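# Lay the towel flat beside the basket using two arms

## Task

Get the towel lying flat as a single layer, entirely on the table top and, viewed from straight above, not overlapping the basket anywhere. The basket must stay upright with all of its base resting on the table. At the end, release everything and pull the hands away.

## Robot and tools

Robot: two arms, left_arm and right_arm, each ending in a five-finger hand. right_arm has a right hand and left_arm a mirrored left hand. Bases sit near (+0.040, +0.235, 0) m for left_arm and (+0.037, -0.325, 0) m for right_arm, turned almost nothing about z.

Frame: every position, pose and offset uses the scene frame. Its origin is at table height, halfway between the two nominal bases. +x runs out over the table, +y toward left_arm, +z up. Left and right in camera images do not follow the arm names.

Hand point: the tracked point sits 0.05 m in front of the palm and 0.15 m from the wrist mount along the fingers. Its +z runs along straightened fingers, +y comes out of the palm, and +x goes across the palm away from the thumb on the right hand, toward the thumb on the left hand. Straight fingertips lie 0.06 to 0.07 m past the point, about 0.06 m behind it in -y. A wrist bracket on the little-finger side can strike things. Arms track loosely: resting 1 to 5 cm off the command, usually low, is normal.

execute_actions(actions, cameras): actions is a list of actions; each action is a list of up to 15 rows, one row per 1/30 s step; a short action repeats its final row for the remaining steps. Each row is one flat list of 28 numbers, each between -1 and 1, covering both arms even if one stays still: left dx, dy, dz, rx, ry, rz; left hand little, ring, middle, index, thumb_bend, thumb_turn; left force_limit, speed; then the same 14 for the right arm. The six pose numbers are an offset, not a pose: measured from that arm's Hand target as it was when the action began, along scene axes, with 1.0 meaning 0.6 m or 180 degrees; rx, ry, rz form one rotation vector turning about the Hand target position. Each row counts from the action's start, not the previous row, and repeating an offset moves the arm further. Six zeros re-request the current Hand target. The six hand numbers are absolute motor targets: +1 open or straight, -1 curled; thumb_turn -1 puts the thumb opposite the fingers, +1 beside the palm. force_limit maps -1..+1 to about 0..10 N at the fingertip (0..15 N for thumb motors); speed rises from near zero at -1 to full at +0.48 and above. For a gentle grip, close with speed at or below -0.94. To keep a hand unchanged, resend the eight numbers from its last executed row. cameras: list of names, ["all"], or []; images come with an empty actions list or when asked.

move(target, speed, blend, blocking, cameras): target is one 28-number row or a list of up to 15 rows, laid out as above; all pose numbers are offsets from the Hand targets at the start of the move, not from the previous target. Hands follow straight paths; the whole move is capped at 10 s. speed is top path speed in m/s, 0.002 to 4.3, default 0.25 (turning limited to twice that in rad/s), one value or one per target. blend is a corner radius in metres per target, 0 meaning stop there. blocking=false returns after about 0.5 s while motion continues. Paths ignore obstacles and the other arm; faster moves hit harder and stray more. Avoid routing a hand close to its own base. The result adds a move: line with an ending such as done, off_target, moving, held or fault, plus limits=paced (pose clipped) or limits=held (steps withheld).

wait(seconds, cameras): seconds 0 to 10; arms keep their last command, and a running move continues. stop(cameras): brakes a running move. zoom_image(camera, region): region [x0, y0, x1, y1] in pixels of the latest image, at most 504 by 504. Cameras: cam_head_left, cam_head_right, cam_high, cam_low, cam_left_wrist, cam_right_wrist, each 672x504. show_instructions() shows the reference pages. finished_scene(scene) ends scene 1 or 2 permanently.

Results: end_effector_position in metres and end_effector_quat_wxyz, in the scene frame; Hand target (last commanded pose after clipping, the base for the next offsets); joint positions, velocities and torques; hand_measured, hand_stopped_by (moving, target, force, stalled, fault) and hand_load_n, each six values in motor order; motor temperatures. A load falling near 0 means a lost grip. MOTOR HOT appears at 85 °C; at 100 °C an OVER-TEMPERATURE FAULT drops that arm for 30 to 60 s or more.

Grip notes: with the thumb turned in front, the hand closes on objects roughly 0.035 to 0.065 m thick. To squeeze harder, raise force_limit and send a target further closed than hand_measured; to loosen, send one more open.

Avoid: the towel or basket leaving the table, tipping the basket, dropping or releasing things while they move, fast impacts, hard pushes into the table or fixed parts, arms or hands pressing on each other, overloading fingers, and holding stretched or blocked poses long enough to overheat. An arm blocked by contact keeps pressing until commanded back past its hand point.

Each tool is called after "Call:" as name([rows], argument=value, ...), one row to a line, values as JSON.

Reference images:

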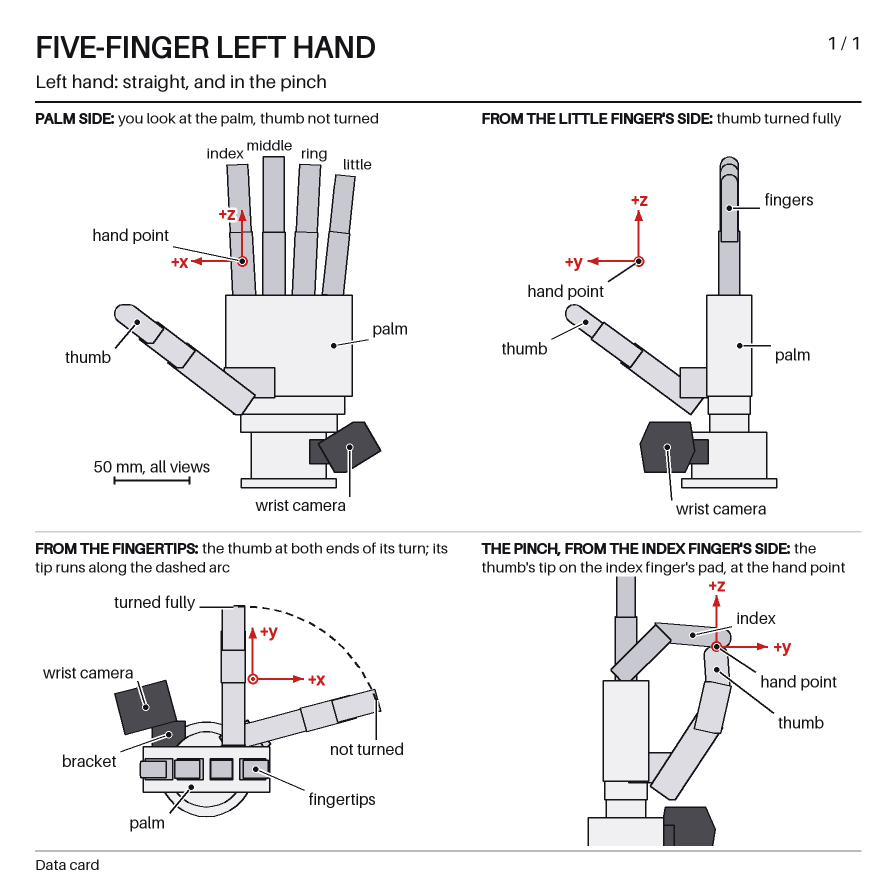

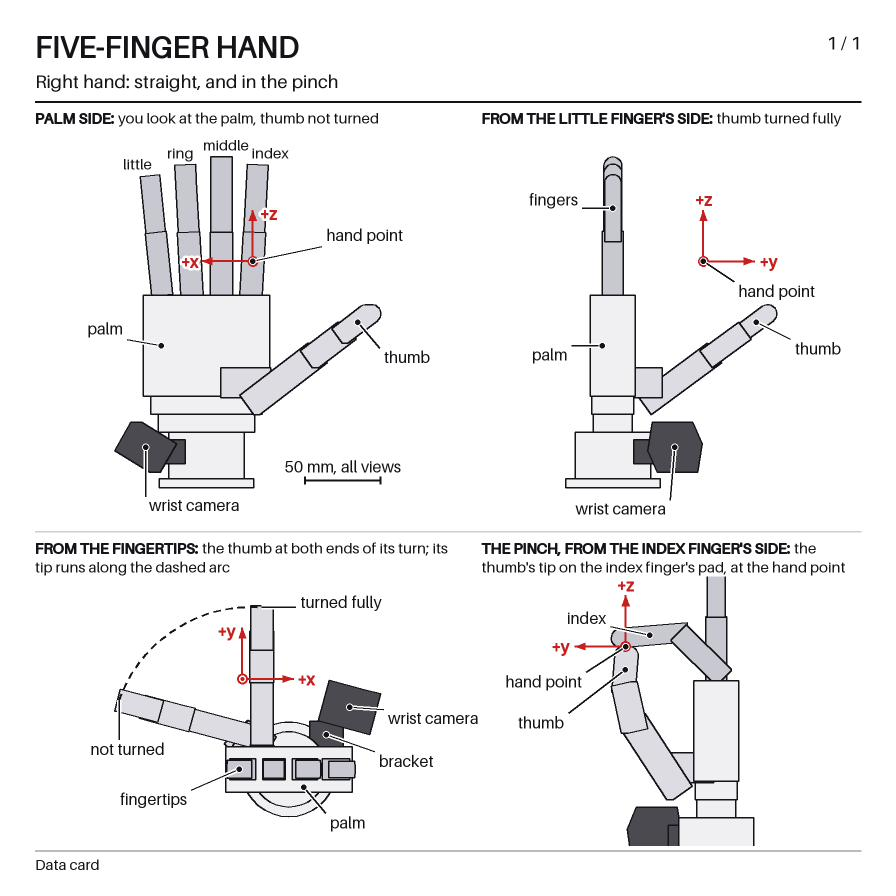

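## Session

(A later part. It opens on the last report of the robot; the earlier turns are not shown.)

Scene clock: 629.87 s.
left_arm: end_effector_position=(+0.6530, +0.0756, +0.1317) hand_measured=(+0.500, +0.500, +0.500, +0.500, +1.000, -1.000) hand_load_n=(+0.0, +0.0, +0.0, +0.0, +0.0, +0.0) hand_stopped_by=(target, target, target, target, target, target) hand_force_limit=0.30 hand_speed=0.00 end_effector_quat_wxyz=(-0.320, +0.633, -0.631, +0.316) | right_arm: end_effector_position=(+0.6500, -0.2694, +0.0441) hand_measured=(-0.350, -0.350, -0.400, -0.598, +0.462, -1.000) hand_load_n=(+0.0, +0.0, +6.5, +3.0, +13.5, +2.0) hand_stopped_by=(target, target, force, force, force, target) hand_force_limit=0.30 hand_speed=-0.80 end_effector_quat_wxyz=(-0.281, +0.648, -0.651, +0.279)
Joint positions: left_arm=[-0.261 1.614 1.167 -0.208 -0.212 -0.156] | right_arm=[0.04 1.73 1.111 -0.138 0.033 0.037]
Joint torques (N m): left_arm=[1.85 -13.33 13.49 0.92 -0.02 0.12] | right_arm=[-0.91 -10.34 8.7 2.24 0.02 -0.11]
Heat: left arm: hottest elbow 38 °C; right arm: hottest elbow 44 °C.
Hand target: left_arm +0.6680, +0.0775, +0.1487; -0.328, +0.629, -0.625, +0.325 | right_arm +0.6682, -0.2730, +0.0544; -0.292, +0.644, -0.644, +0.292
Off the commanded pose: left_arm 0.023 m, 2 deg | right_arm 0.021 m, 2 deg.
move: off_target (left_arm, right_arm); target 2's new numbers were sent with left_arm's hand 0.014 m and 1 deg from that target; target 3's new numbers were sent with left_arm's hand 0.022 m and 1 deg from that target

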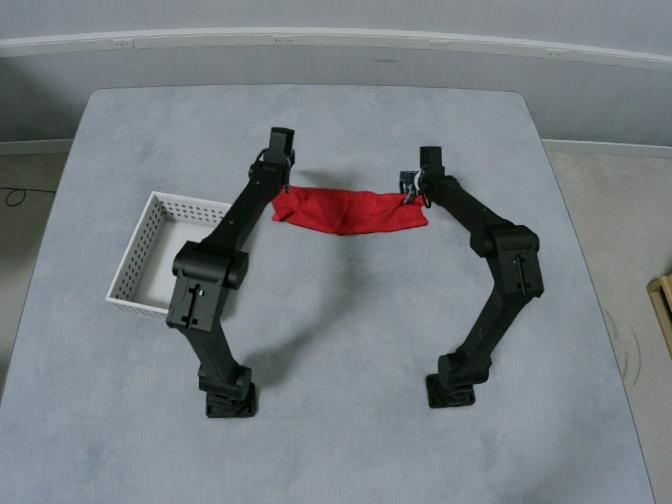

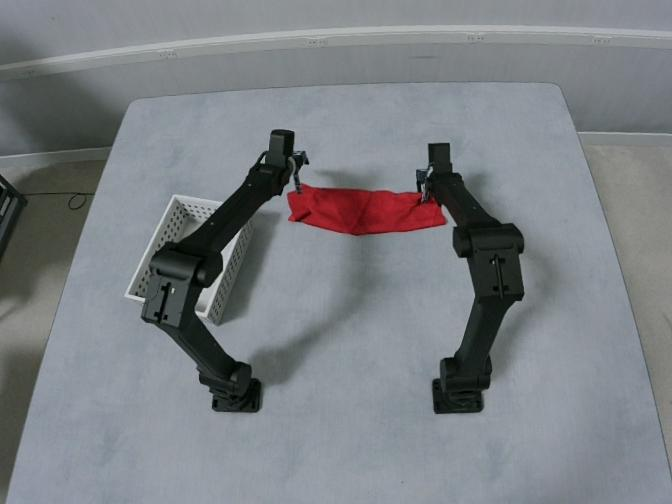

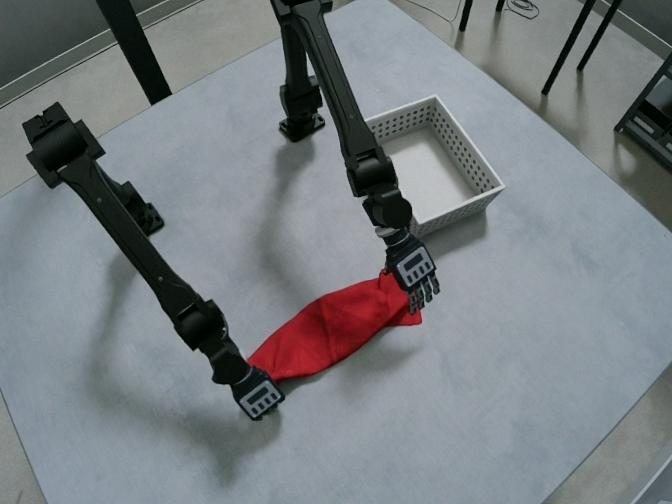

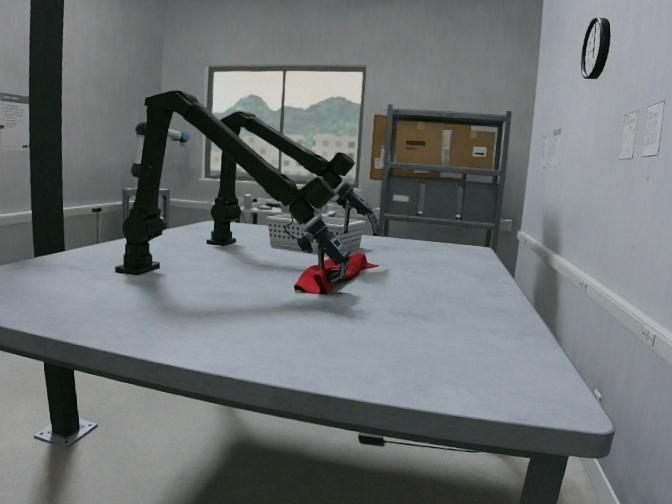

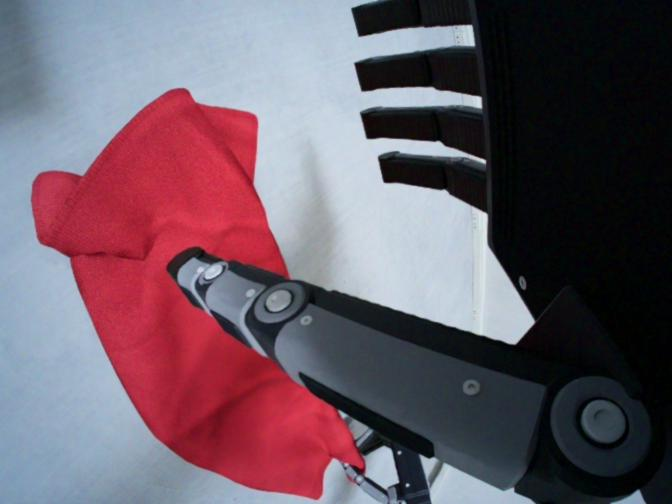

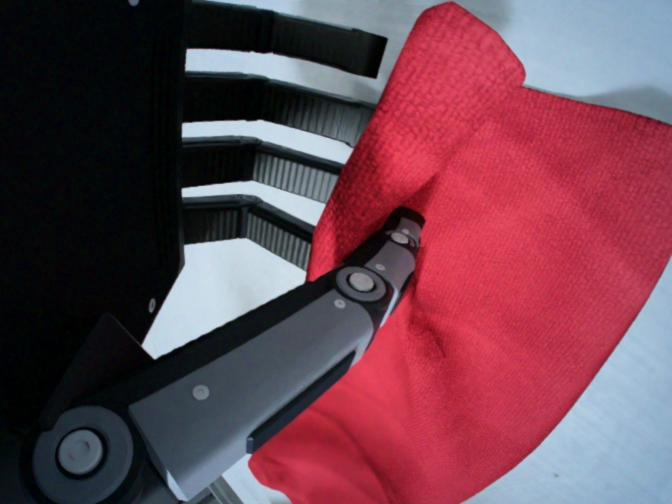

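Call:
move([
  [-0.29, 0.03, -0.12, 0, 0, 0, 0.5, 0.5, 0.5, 0.5, -0.5, -1, 0.3, 0.3, 0, 0, 0, 0, 0, 0, -0.35, -0.35, -0.6, -0.6, 0.05, -1, 0.3, -0.8],
], speed=[0.2], cameras=["cam_left_wrist", "cam_head_right", "cam_high"])

Call:
zoom_image(camera="cam_high", region=[310, 220, 450, 350])

Call:
zoom_image(camera="cam_head_right", region=[260, 160, 460, 260])

Scene clock: 637.70 s.
left_arm: end_effector_position=(+0.4957, +0.1009, +0.0745) hand_measured=(+0.500, +0.500, +0.500, +0.500, -0.500, -1.000) hand_load_n=(+0.0, +0.0, +0.0, +0.0, +0.0, +0.0) hand_stopped_by=(target, target, target, target, target, target) hand_force_limit=0.30 hand_speed=0.30 end_effector_quat_wxyz=(-0.327, +0.631, -0.628, +0.317) | right_arm: end_effector_position=(+0.6500, -0.2694, +0.0441) hand_measured=(-0.350, -0.350, -0.400, -0.598, +0.462, -1.000) hand_load_n=(+0.0, +0.0, +6.0, +2.5, +13.5, +1.5) hand_stopped_by=(target, target, force, force, force, target) hand_force_limit=0.30 hand_speed=-0.80 end_effector_quat_wxyz=(-0.281, +0.648, -0.651, +0.279)
Joint positions: left_arm=[-0.312 1.302 0.651 0 -0.263 -0.183] | right_arm=[0.04 1.73 1.111 -0.138 0.033 0.037]
Joint torques (N m): left_arm=[0.21 -8.18 7.87 1.94 -0.27 -0.07] | right_arm=[-0.79 -10.34 8.69 2.21 0.01 -0.11]
Heat: left arm: hottest elbow 39 °C; right arm: hottest elbow 45 °C.
Hand target: left_arm +0.4942, +0.0955, +0.0769; -0.328, +0.629, -0.625, +0.325 | right_arm +0.6682, -0.2730, +0.0544; -0.292, +0.644, -0.644, +0.292
Off the commanded pose: left_arm 0.006 m, 1 deg | right_arm 0.021 m, 2 deg.
move: off_target (right_arm)
Images, in order (width x height): cam_head_right 672x504, cam_high 672x504, cam_left_wrist 672x504.

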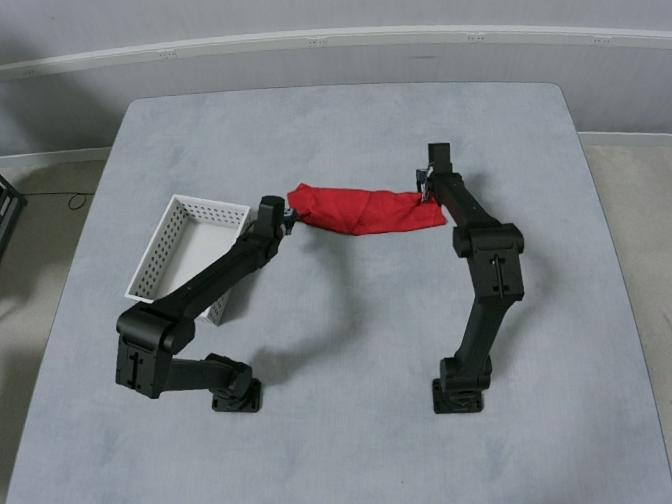

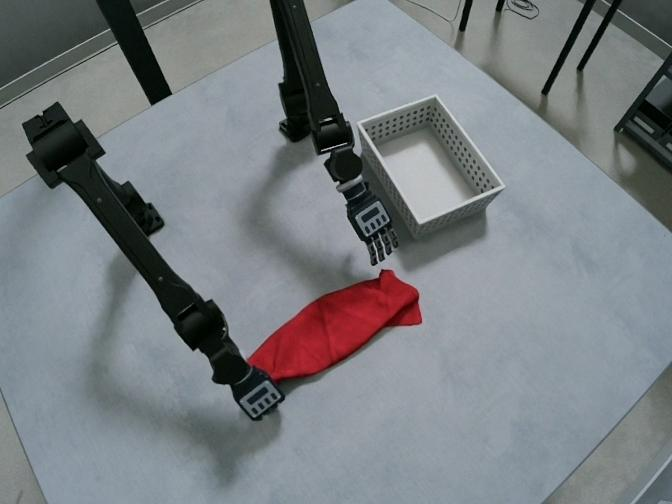

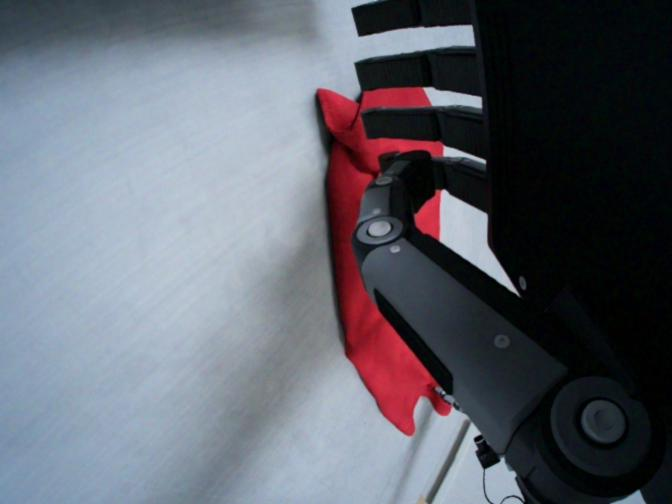

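Scaled by 3.600 from the camera's 672x504 image, which has a finer 960x720 frame.

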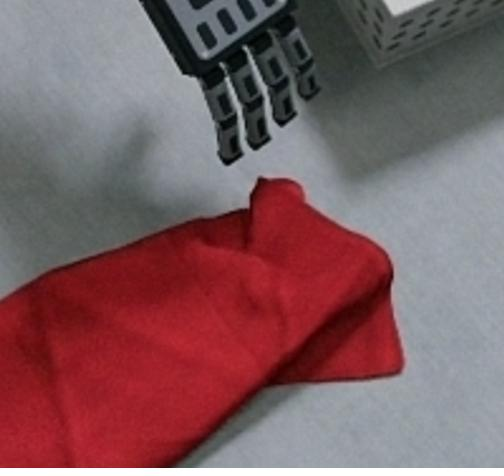

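Scaled by 2.520 from the camera's 672x504 image, which has a finer 960x720 frame.

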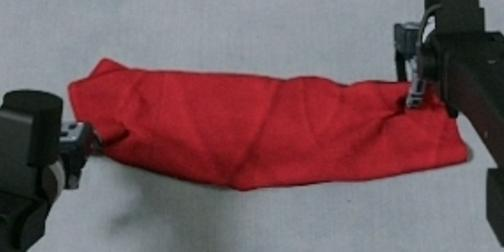

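Call:
move([
  [-0.018, 0.008, -0.07, 0, 0, 0, 0.5, 0.5, 0.5, 0.5, -0.5, -1, 0.3, 0.3, 0, 0, 0, 0, 0, 0, -0.35, -0.35, -0.6, -0.6, 0.05, -1, 0.3, -0.8],
], speed=[0.1], cameras=["cam_left_wrist", "cam_high"])

Call:
zoom_image(camera="cam_high", region=[310, 220, 450, 350])

Call:
zoom_image(camera="cam_left_wrist", region=[280, 40, 500, 260])

Scene clock: 640.97 s.
left_arm: end_effector_position=(+0.4850, +0.1043, +0.0408) hand_measured=(+0.500, +0.500, +0.500, +0.500, -0.500, -1.000) hand_load_n=(+0.0, +0.0, +0.0, +0.0, +0.0, +0.0) hand_stopped_by=(target, target, target, target, target, target) hand_force_limit=0.30 hand_speed=0.30 end_effector_quat_wxyz=(-0.331, +0.630, -0.623, +0.325) | right_arm: end_effector_position=(+0.6500, -0.2694, +0.0441) hand_measured=(-0.350, -0.350, -0.400, -0.598, +0.462, -1.000) hand_load_n=(+0.0, +0.0, +6.5, +3.0, +13.5, +1.5) hand_stopped_by=(target, target, force, force, force, target) hand_force_limit=0.30 hand_speed=-0.80 end_effector_quat_wxyz=(-0.281, +0.648, -0.651, +0.279)
Joint positions: left_arm=[-0.312 1.35 0.564 0.154 -0.263 -0.184] | right_arm=[0.04 1.73 1.111 -0.138 0.033 0.037]
Joint torques (N m): left_arm=[0.38 -6.83 7.45 1.78 -0.2 -0.03] | right_arm=[-0.91 -10.34 8.69 2.24 0.01 -0.12]
Heat: left arm: hottest elbow 39 °C; right arm: hottest elbow 45 °C.
Hand target: left_arm +0.4834, +0.1003, +0.0349; -0.328, +0.629, -0.625, +0.325 | right_arm +0.6682, -0.2730, +0.0544; -0.292, +0.644, -0.644, +0.292
Off the commanded pose: left_arm 0.007 m, 0 deg | right_arm 0.021 m, 2 deg.
move: off_target (right_arm)
Images, in order (width x height): cam_high 672x504, cam_left_wrist 672x504.

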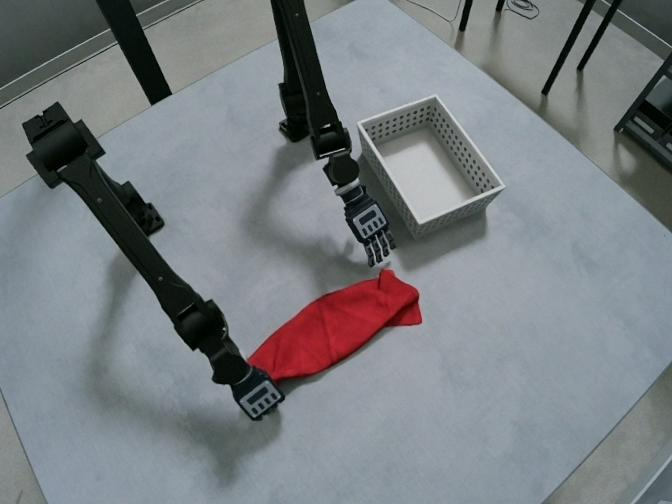

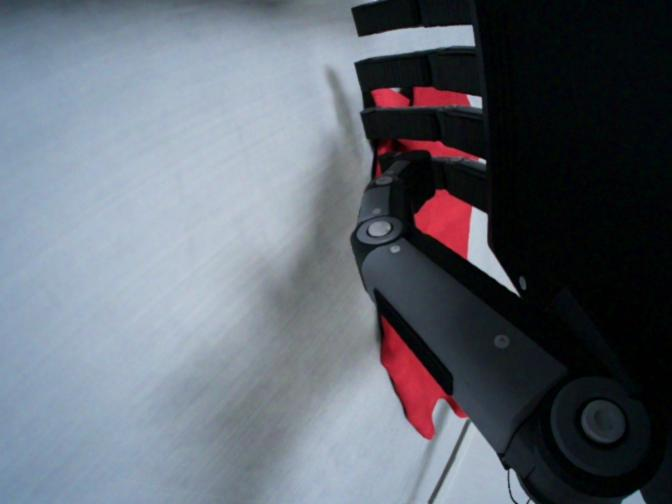

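Scaled by 3.600 from the camera's 672x504 image, which has a finer 960x720 frame.

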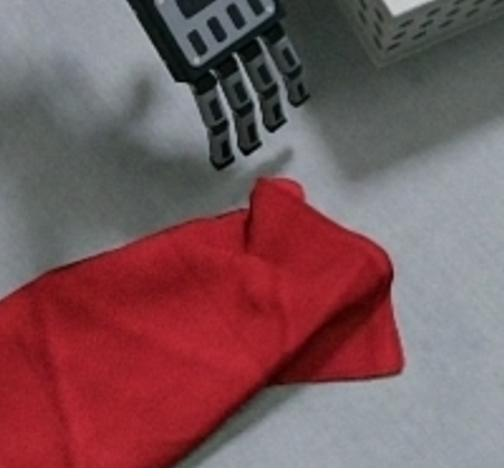

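Scaled by 2.291 from the camera's 672x504 image, which has a finer 960x720 frame.

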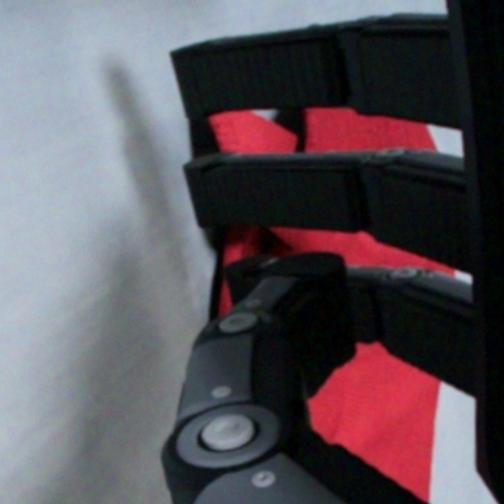

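Call:
move([
  [0.035, 0.003, 0.0, 0, 0, 0, 0.5, 0.5, 0.5, 0.5, -0.5, -1, 0.3, 0.3, 0, 0, 0, 0, 0, 0, -0.35, -0.35, -0.6, -0.6, 0.05, -1, 0.3, -0.8],
  [0.035, 0.003, -0.052, 0, 0, 0, 0.5, 0.5, 0.5, 0.5, -0.5, -1, 0.3, 0.3, 0, 0, 0, 0, 0, 0, -0.35, -0.35, -0.6, -0.6, 0.05, -1, 0.3, -0.8],
], speed=[0.1, 0.06], cameras=["cam_left_wrist", "cam_high"])

Call:
zoom_image(camera="cam_high", region=[310, 220, 450, 350])

Call:
zoom_image(camera="cam_left_wrist", region=[280, 40, 500, 260])

Scene clock: 644.80 s.
left_arm: end_effector_position=(+0.5013, +0.0970, +0.0159) hand_measured=(+0.500, +0.500, +0.500, +0.500, -0.500, -1.000) hand_load_n=(+0.0, +0.0, +0.0, -0.5, +0.0, +0.0) hand_stopped_by=(target, target, target, target, target, target) hand_force_limit=0.30 hand_speed=0.30 end_effector_quat_wxyz=(-0.331, +0.625, -0.621, +0.337) | right_arm: end_effector_position=(+0.6500, -0.2694, +0.0441) hand_measured=(-0.350, -0.350, -0.400, -0.598, +0.462, -1.000) hand_load_n=(+0.0, +0.0, +6.5, +3.5, +13.5, +1.5) hand_stopped_by=(target, target, force, force, force, target) hand_force_limit=0.30 hand_speed=-0.80 end_effector_quat_wxyz=(-0.281, +0.648, -0.651, +0.279)
Joint positions: left_arm=[-0.31 1.466 0.57 0.288 -0.249 -0.183] | right_arm=[0.04 1.73 1.111 -0.138 0.033 0.037]
Joint torques (N m): left_arm=[2.32 -6.36 7.88 1.31 -0.03 0.1] | right_arm=[-0.97 -10.4 8.69 2.22 0.01 -0.11]
Heat: left arm: hottest elbow 38 °C; right arm: hottest elbow 46 °C.
Hand target: left_arm +0.5042, +0.1020, +0.0036; -0.328, +0.629, -0.625, +0.325 | right_arm +0.6682, -0.2730, +0.0544; -0.292, +0.644, -0.644, +0.292
Off the commanded pose: left_arm 0.014 m, 2 deg | right_arm 0.021 m, 2 deg.
move: off_target (left_arm, right_arm)
Images, in order (width x height): cam_high 672x504, cam_left_wrist 672x504.

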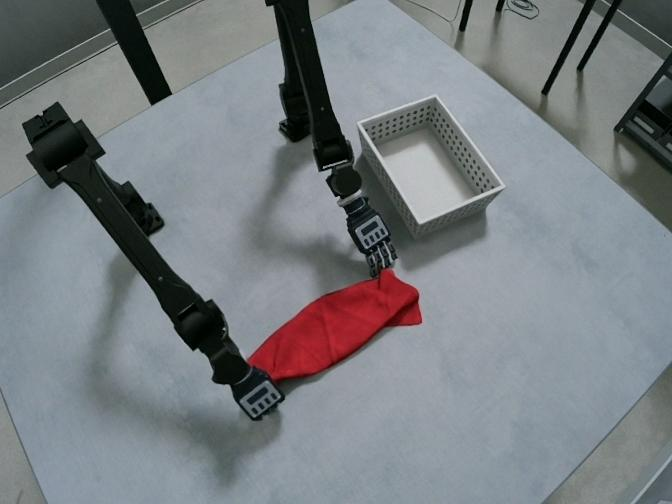

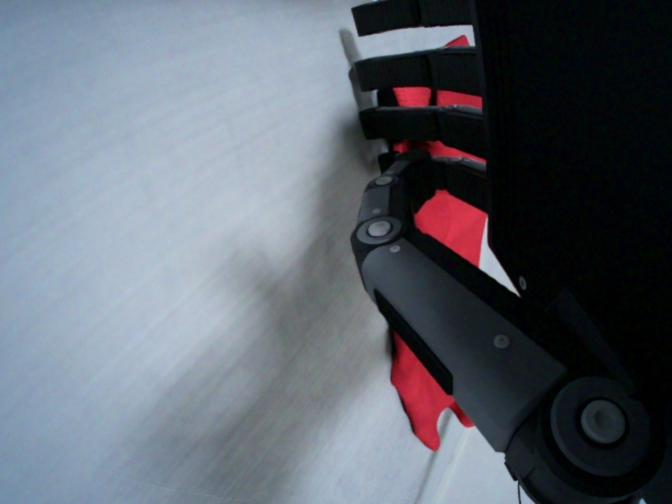

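Scaled by 3.600 from the camera's 672x504 image, which has a finer 960x720 frame.

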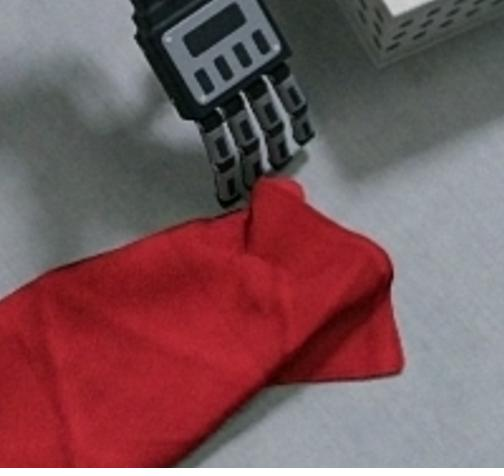

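Scaled by 2.291 from the camera's 672x504 image, which has a finer 960x720 frame.

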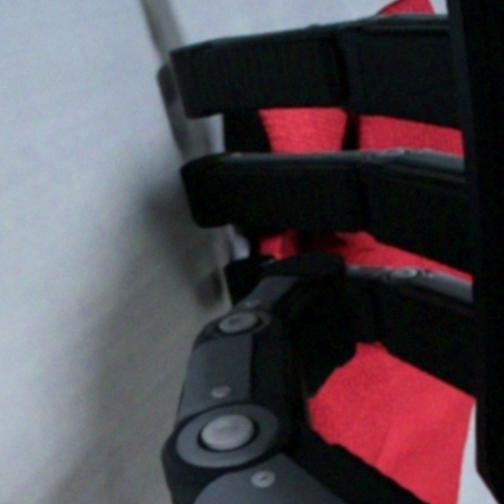

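Call:
move([
  [0.0, 0.0, 0.035, 0, 0, 0, 0.5, 0.5, 0.5, 0.5, -0.5, -1, 0.3, 0.3, 0, 0, 0, 0, 0, 0, -0.35, -0.35, -0.6, -0.6, 0.05, -1, 0.3, -0.8],
  [0.048, 0.0, 0.035, 0, 0, 0, 0.5, 0.5, 0.5, 0.5, -0.5, -1, 0.3, 0.3, 0, 0, 0, 0, 0, 0, -0.35, -0.35, -0.6, -0.6, 0.05, -1, 0.3, -0.8],
  [0.048, 0.0, -0.012, 0, 0, 0, 0.5, 0.5, 0.5, 0.5, -0.5, -1, 0.3, 0.3, 0, 0, 0, 0, 0, 0, -0.35, -0.35, -0.6, -0.6, 0.05, -1, 0.3, -0.8],
], speed=[0.1, 0.1, 0.06], cameras=["cam_left_wrist", "cam_high"])

Call:
zoom_image(camera="cam_high", region=[310, 220, 450, 350])

Call:
zoom_image(camera="cam_left_wrist", region=[280, 40, 500, 260])

Scene clock: 648.67 s.
left_arm: end_effector_position=(+0.5301, +0.0973, +0.0146) hand_measured=(+0.500, +0.500, +0.500, +0.500, -0.500, -1.000) hand_load_n=(+0.0, +0.0, +0.0, +0.0, +0.0, +0.0) hand_stopped_by=(target, target, target, target, target, target) hand_force_limit=0.30 hand_speed=0.30 end_effector_quat_wxyz=(-0.334, +0.625, -0.618, +0.342) | right_arm: end_effector_position=(+0.6500, -0.2694, +0.0441) hand_measured=(-0.350, -0.350, -0.400, -0.598, +0.462, -1.000) hand_load_n=(+0.0, +0.0, +6.5, +3.0, +13.5, +1.5) hand_stopped_by=(target, target, force, force, force, target) hand_force_limit=0.30 hand_speed=-0.80 end_effector_quat_wxyz=(-0.281, +0.648, -0.651, +0.279)
Joint positions: left_arm=[-0.287 1.535 0.633 0.309 -0.232 -0.171] | right_arm=[0.04 1.73 1.111 -0.138 0.033 0.037]
Joint torques (N m): left_arm=[2.67 -6.18 8.54 1.25 0 0.1] | right_arm=[-0.85 -10.34 8.69 2.22 0.02 -0.11]
Heat: left arm: hottest elbow 38 °C; right arm: hottest elbow 46 °C.
Hand target: left_arm +0.5331, +0.1020, -0.0036; -0.328, +0.629, -0.625, +0.325 | right_arm +0.6682, -0.2730, +0.0544; -0.292, +0.644, -0.644, +0.292
Off the commanded pose: left_arm 0.019 m, 2 deg | right_arm 0.021 m, 2 deg.
move: off_target (left_arm, right_arm)
Images, in order (width x height): cam_high 672x504, cam_left_wrist 672x504.

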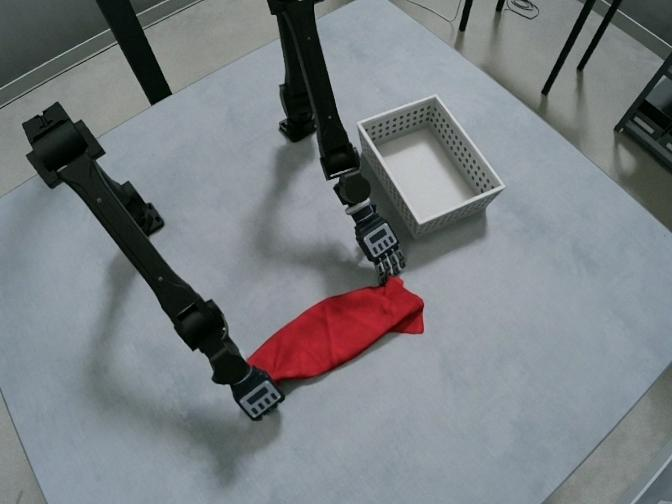

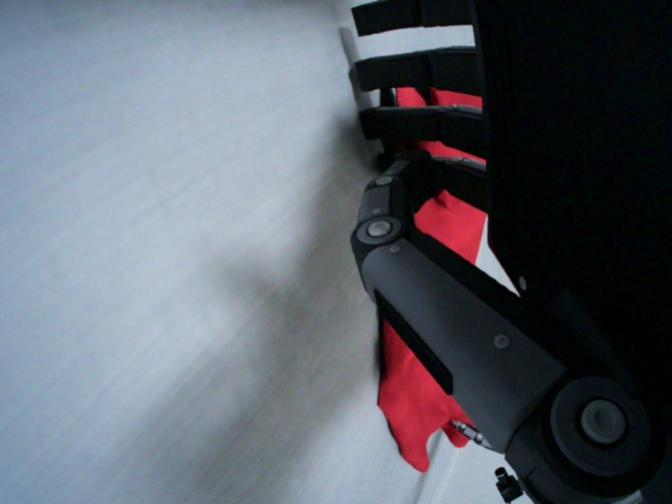

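Scaled by 3.600 from the camera's 672x504 image, which has a finer 960x720 frame.

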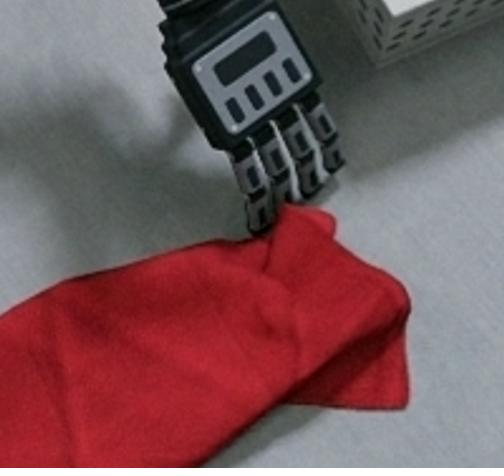

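Scaled by 2.291 from the camera's 672x504 image, which has a finer 960x720 frame.

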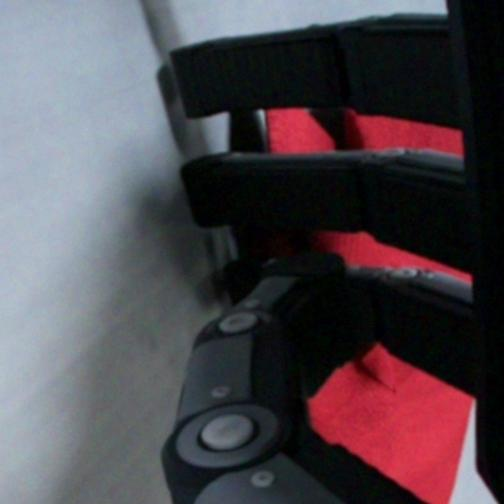

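Call:
move([
  [-0.01, 0.0, 0.1, 0, 0, 0, 0.5, 0.5, 0.5, 0.5, -0.5, -1, 0.3, 0.3, 0, 0, 0, 0, 0, 0, -0.35, -0.35, -0.6, -0.6, 0.05, -1, 0.3, -0.8],
  [0.05, 0.0, 0.1, 0, 0, 0, 0.5, 0.5, 0.5, 0.5, -0.5, -1, 0.3, 0.3, 0, 0, 0, 0, 0, 0, -0.35, -0.35, -0.6, -0.6, 0.05, -1, 0.3, -0.8],
], speed=[0.1, 0.1], cameras=["cam_left_wrist", "cam_high"])

Call:
zoom_image(camera="cam_high", region=[310, 220, 450, 350])

Call:
zoom_image(camera="cam_left_wrist", region=[250, 10, 500, 260])

Scene clock: 651.80 s.
left_arm: end_effector_position=(+0.5459, +0.1011, +0.0481) hand_measured=(+0.500, +0.500, +0.500, +0.500, -0.500, -1.000) hand_load_n=(+0.0, +0.0, +0.0, +0.0, +0.5, +0.0) hand_stopped_by=(target, target, target, target, target, target) hand_force_limit=0.30 hand_speed=0.30 end_effector_quat_wxyz=(-0.323, +0.631, -0.628, +0.322) | right_arm: end_effector_position=(+0.6500, -0.2694, +0.0441) hand_measured=(-0.350, -0.350, -0.400, -0.598, +0.462, -1.000) hand_load_n=(+0.0, +0.0, +6.5, +2.5, +13.5, +1.5) hand_stopped_by=(target, target, force, force, force, target) hand_force_limit=0.30 hand_speed=-0.80 end_effector_quat_wxyz=(-0.281, +0.648, -0.651, +0.279)
Joint positions: left_arm=[-0.267 1.483 0.739 0.103 -0.216 -0.16] | right_arm=[0.04 1.73 1.111 -0.138 0.033 0.037]
Joint torques (N m): left_arm=[2.43 -8.88 11.97 1.17 -0.02 0.07] | right_arm=[-0.91 -10.34 8.69 2.24 0.02 -0.11]
Heat: left arm: hottest elbow 38 °C; right arm: hottest elbow 46 °C.
Hand target: left_arm +0.5630, +0.1021, +0.0564; -0.328, +0.629, -0.625, +0.325 | right_arm +0.6682, -0.2730, +0.0544; -0.292, +0.644, -0.644, +0.292
Off the commanded pose: left_arm 0.019 m, 1 deg | right_arm 0.021 m, 2 deg.
move: off_target (left_arm, right_arm)
Images, in order (width x height): cam_high 672x504, cam_left_wrist 672x504.

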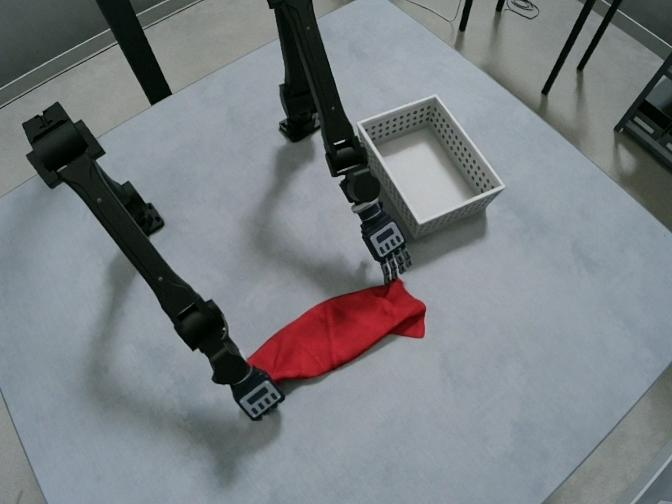

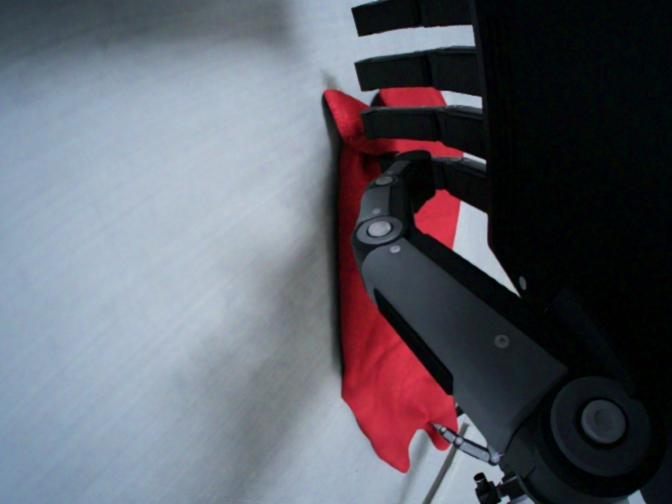

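Scaled by 3.600 from the camera's 672x504 image, which has a finer 960x720 frame.

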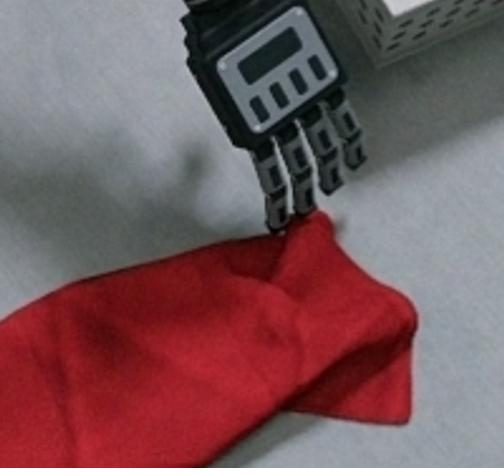

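Scaled by 2.016 from the camera's 672x504 image, which has a finer 960x720 frame.

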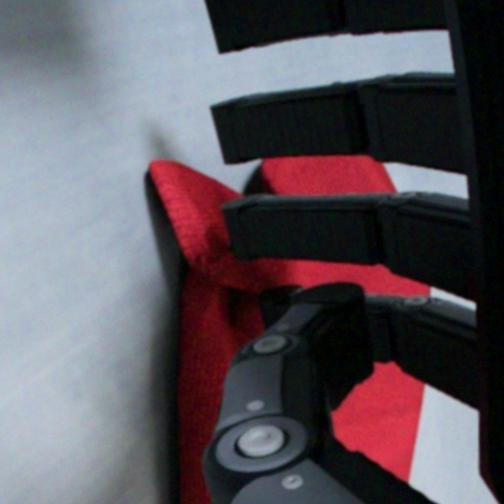

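Call:
move([
  [-0.03, 0.0, 0.15, 0, 0, 0, 0.5, 0.5, 0.5, 0.5, 1, -1, 0.3, 0.3, 0, 0, 0, 0, 0, 0, -0.35, -0.35, -0.6, -0.6, 0.05, -1, 0.3, -0.8],
  [0.0, 0.09, 0.18, 0, 0, -0.25, 0.5, 0.5, 0.5, 0.5, 1, -1, 0.3, 0.3, 0, 0, 0, 0, 0, 0, -0.35, -0.35, -0.6, -0.6, 0.05, -1, 0.3, -0.8],
], speed=[0.15, 0.25], cameras=["cam_left_wrist", "cam_high", "cam_head_right", "cam_head_left"])

Call:
zoom_image(camera="cam_left_wrist", region=[0, 0, 420, 420])

Call:
zoom_image(camera="cam_head_left", region=[240, 160, 440, 260])

Call:
zoom_image(camera="cam_high", region=[310, 220, 450, 350])

Scene clock: 661.10 s.
left_arm: end_effector_position=(+0.5464, +0.1505, +0.1540) hand_measured=(+0.500, +0.500, +0.500, +0.500, +1.000, -1.000) hand_load_n=(+0.0, +0.0, +0.0, +0.0, +0.0, +0.0) hand_stopped_by=(target, target, target, target, target, target) hand_force_limit=0.30 hand_speed=0.30 end_effector_quat_wxyz=(+0.169, -0.347, +0.820, -0.424) | right_arm: end_effector_position=(+0.6500, -0.2694, +0.0441) hand_measured=(-0.350, -0.350, -0.400, -0.598, +0.462, -1.000) hand_load_n=(+0.0, +0.0, +6.5, +3.0, +13.5, +2.0) hand_stopped_by=(target, target, force, force, force, target) hand_force_limit=0.30 hand_speed=-0.80 end_effector_quat_wxyz=(-0.281, +0.648, -0.651, +0.279)
Joint positions: left_arm=[0.055 1.44 1.052 -0.441 0.656 0.566] | right_arm=[0.04 1.73 1.111 -0.138 0.033 0.037]
Joint torques (N m): left_arm=[2.02 -9.05 13.9 0.79 0.43 0.09] | right_arm=[-0.91 -10.29 8.7 2.22 0.02 -0.12]
Heat: left arm: hottest elbow 39 °C; right arm: hottest elbow 46 °C.
Hand target: left_arm +0.5630, +0.1560, +0.1644; +0.178, -0.342, +0.818, -0.426 | right_arm +0.6682, -0.2730, +0.0544; -0.292, +0.644, -0.644, +0.292
Off the commanded pose: left_arm 0.020 m, 1 deg | right_arm 0.021 m, 2 deg.
move: off_target (left_arm, right_arm)
Images, in order (width x height): cam_head_left 672x504, cam_head_right 672x504, cam_high 672x504, cam_left_wrist 672x504.

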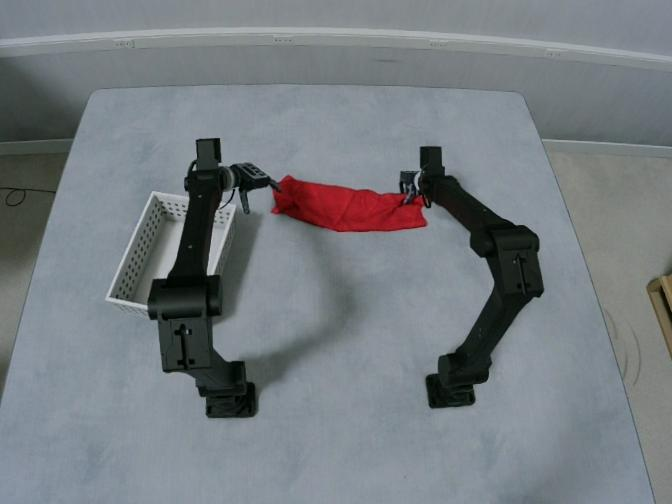

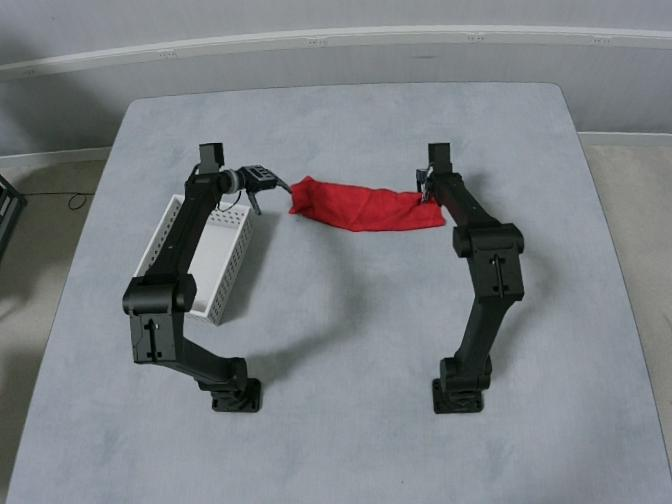

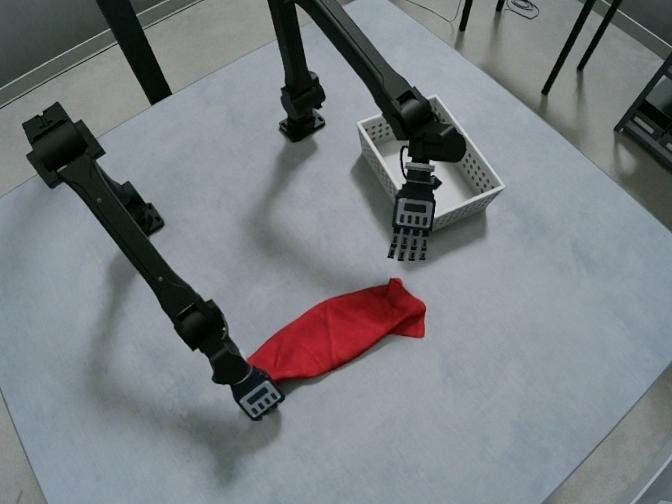

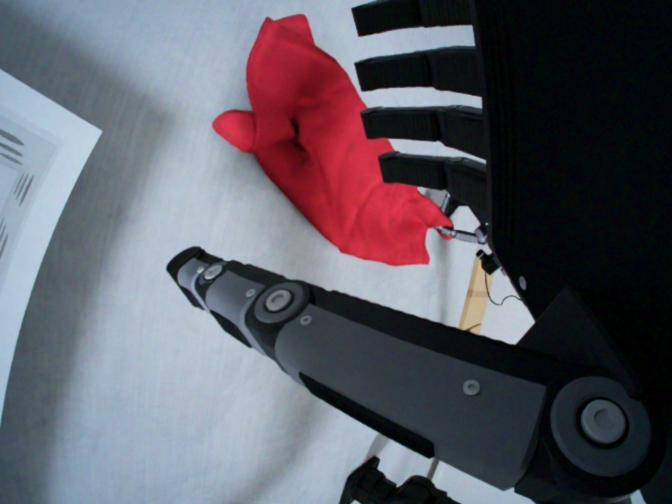

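Scaled by 1.200 from the camera's 672x504 image, which has a finer 960x720 frame.

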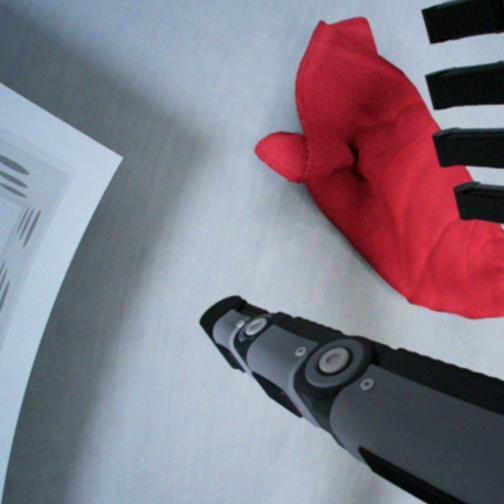

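Scaled by 2.520 from the camera's 672x504 image, which has a finer 960x720 frame.

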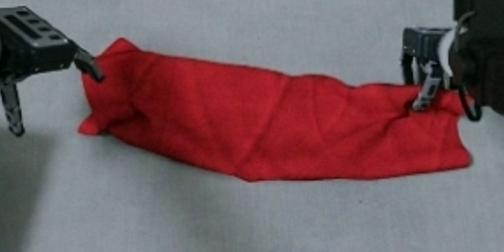

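Scaled by 3.600 from the camera's 672x504 image, which has a finer 960x720 frame.

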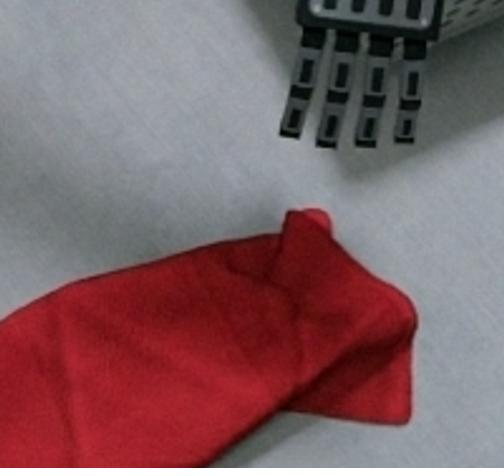

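Call:
move([
  [-0.02, 0.02, 0.02, 0, 0, 0, 0.5, 0.5, 0.5, 0.5, 1, -1, 0.3, 0.3, -0.02, -0.18, 0.03, 0, 0, 0, -0.35, -0.35, -0.6, -0.6, 0.05, -1, 0.3, -0.8],
], speed=[0.1], cameras=["cam_left_wrist", "cam_high", "cam_head_right", "cam_head_left"])

Call:
zoom_image(camera="cam_left_wrist", region=[80, 0, 500, 420])

Call:
zoom_image(camera="cam_head_left", region=[240, 160, 460, 260])

Scene clock: 666.43 s.
left_arm: end_effector_position=(+0.5366, +0.1607, +0.1546) hand_measured=(+0.500, +0.500, +0.500, +0.500, +1.000, -1.000) hand_load_n=(+0.0, +0.0, +0.0, +0.0, +0.0, +0.0) hand_stopped_by=(target, target, target, target, target, target) hand_force_limit=0.30 hand_speed=0.30 end_effector_quat_wxyz=(+0.158, -0.350, +0.822, -0.421) | right_arm: end_effector_position=(+0.6399, -0.3762, +0.0434) hand_measured=(-0.350, -0.350, -0.400, -0.598, +0.462, -1.000) hand_load_n=(+0.0, -0.5, +6.0, +3.0, +13.5, +2.0) hand_stopped_by=(target, target, force, force, force, target) hand_force_limit=0.30 hand_speed=-0.80 end_effector_quat_wxyz=(-0.280, +0.646, -0.656, +0.272)
Joint positions: left_arm=[0.08 1.429 1.052 -0.492 0.675 0.593] | right_arm=[-0.172 1.727 1.111 -0.161 -0.123 -0.098]
Joint torques (N m): left_arm=[2.96 -11.52 13.46 0.65 0.44 0.11] | right_arm=[-0.5 -12.81 8.99 1.22 -0.05 -0.1]
Heat: left arm: hottest elbow 38 °C; right arm: hottest elbow 46 °C.
Hand target: left_arm +0.5510, +0.1680, +0.1763; +0.178, -0.342, +0.818, -0.426 | right_arm +0.6562, -0.3811, +0.0724; -0.292, +0.644, -0.644, +0.292
Off the commanded pose: left_arm 0.027 m, 3 deg | right_arm 0.034 m, 3 deg.
move: off_target (left_arm, right_arm)
Images, in order (width x height): cam_head_left 672x504, cam_head_right 672x504, cam_high 672x504, cam_left_wrist 672x504.

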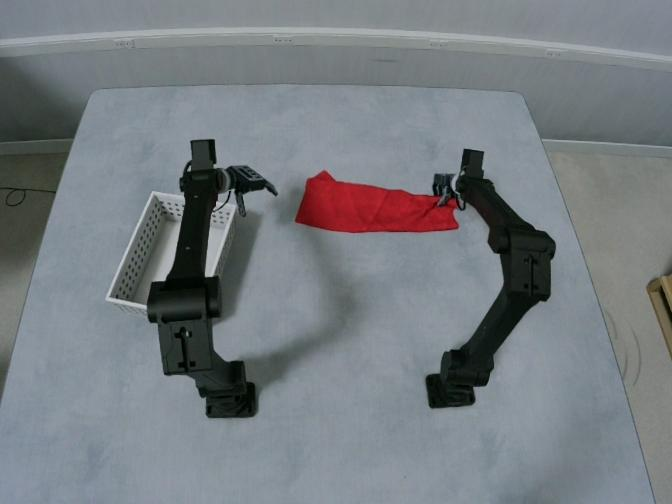

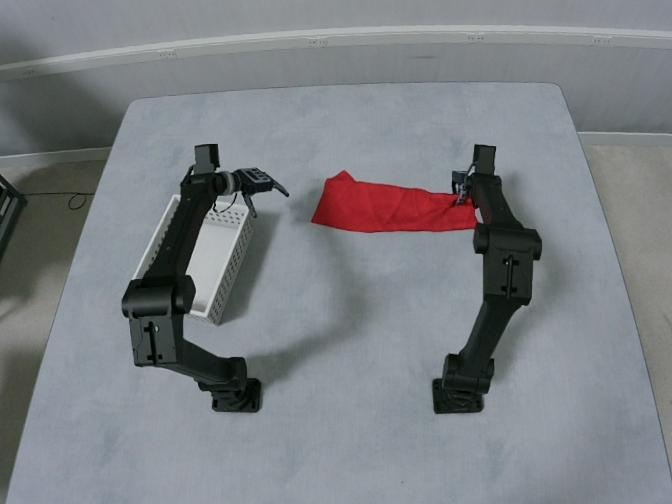

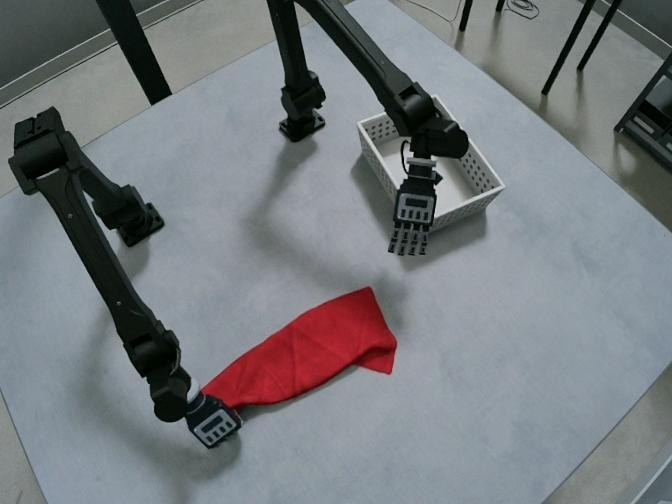

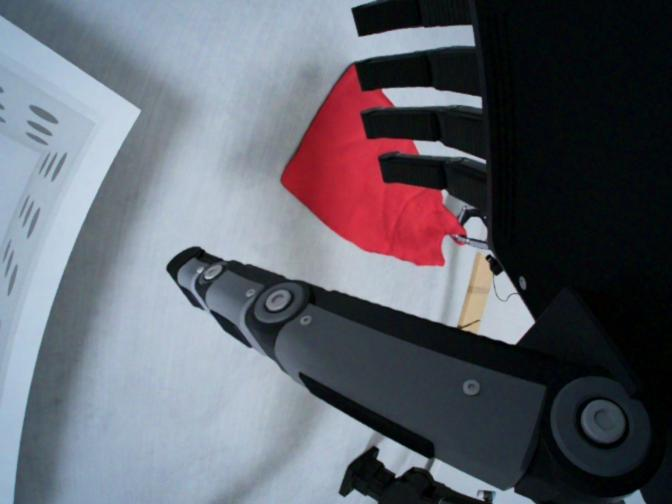

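Scaled by 1.200 from the camera's 672x504 image, which has a finer 960x720 frame.

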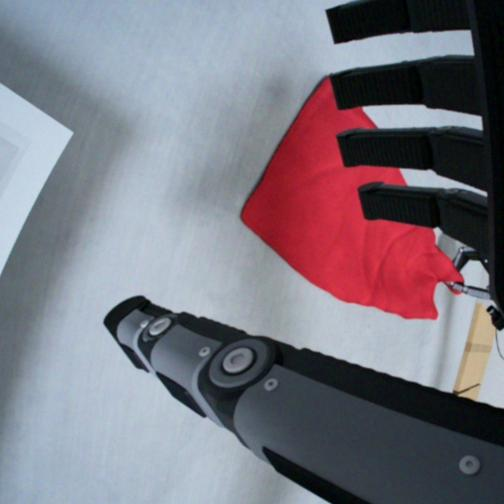

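Scaled by 2.291 from the camera's 672x504 image, which has a finer 960x720 frame.

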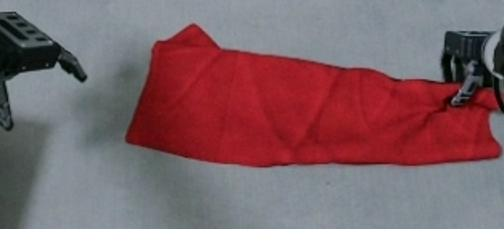

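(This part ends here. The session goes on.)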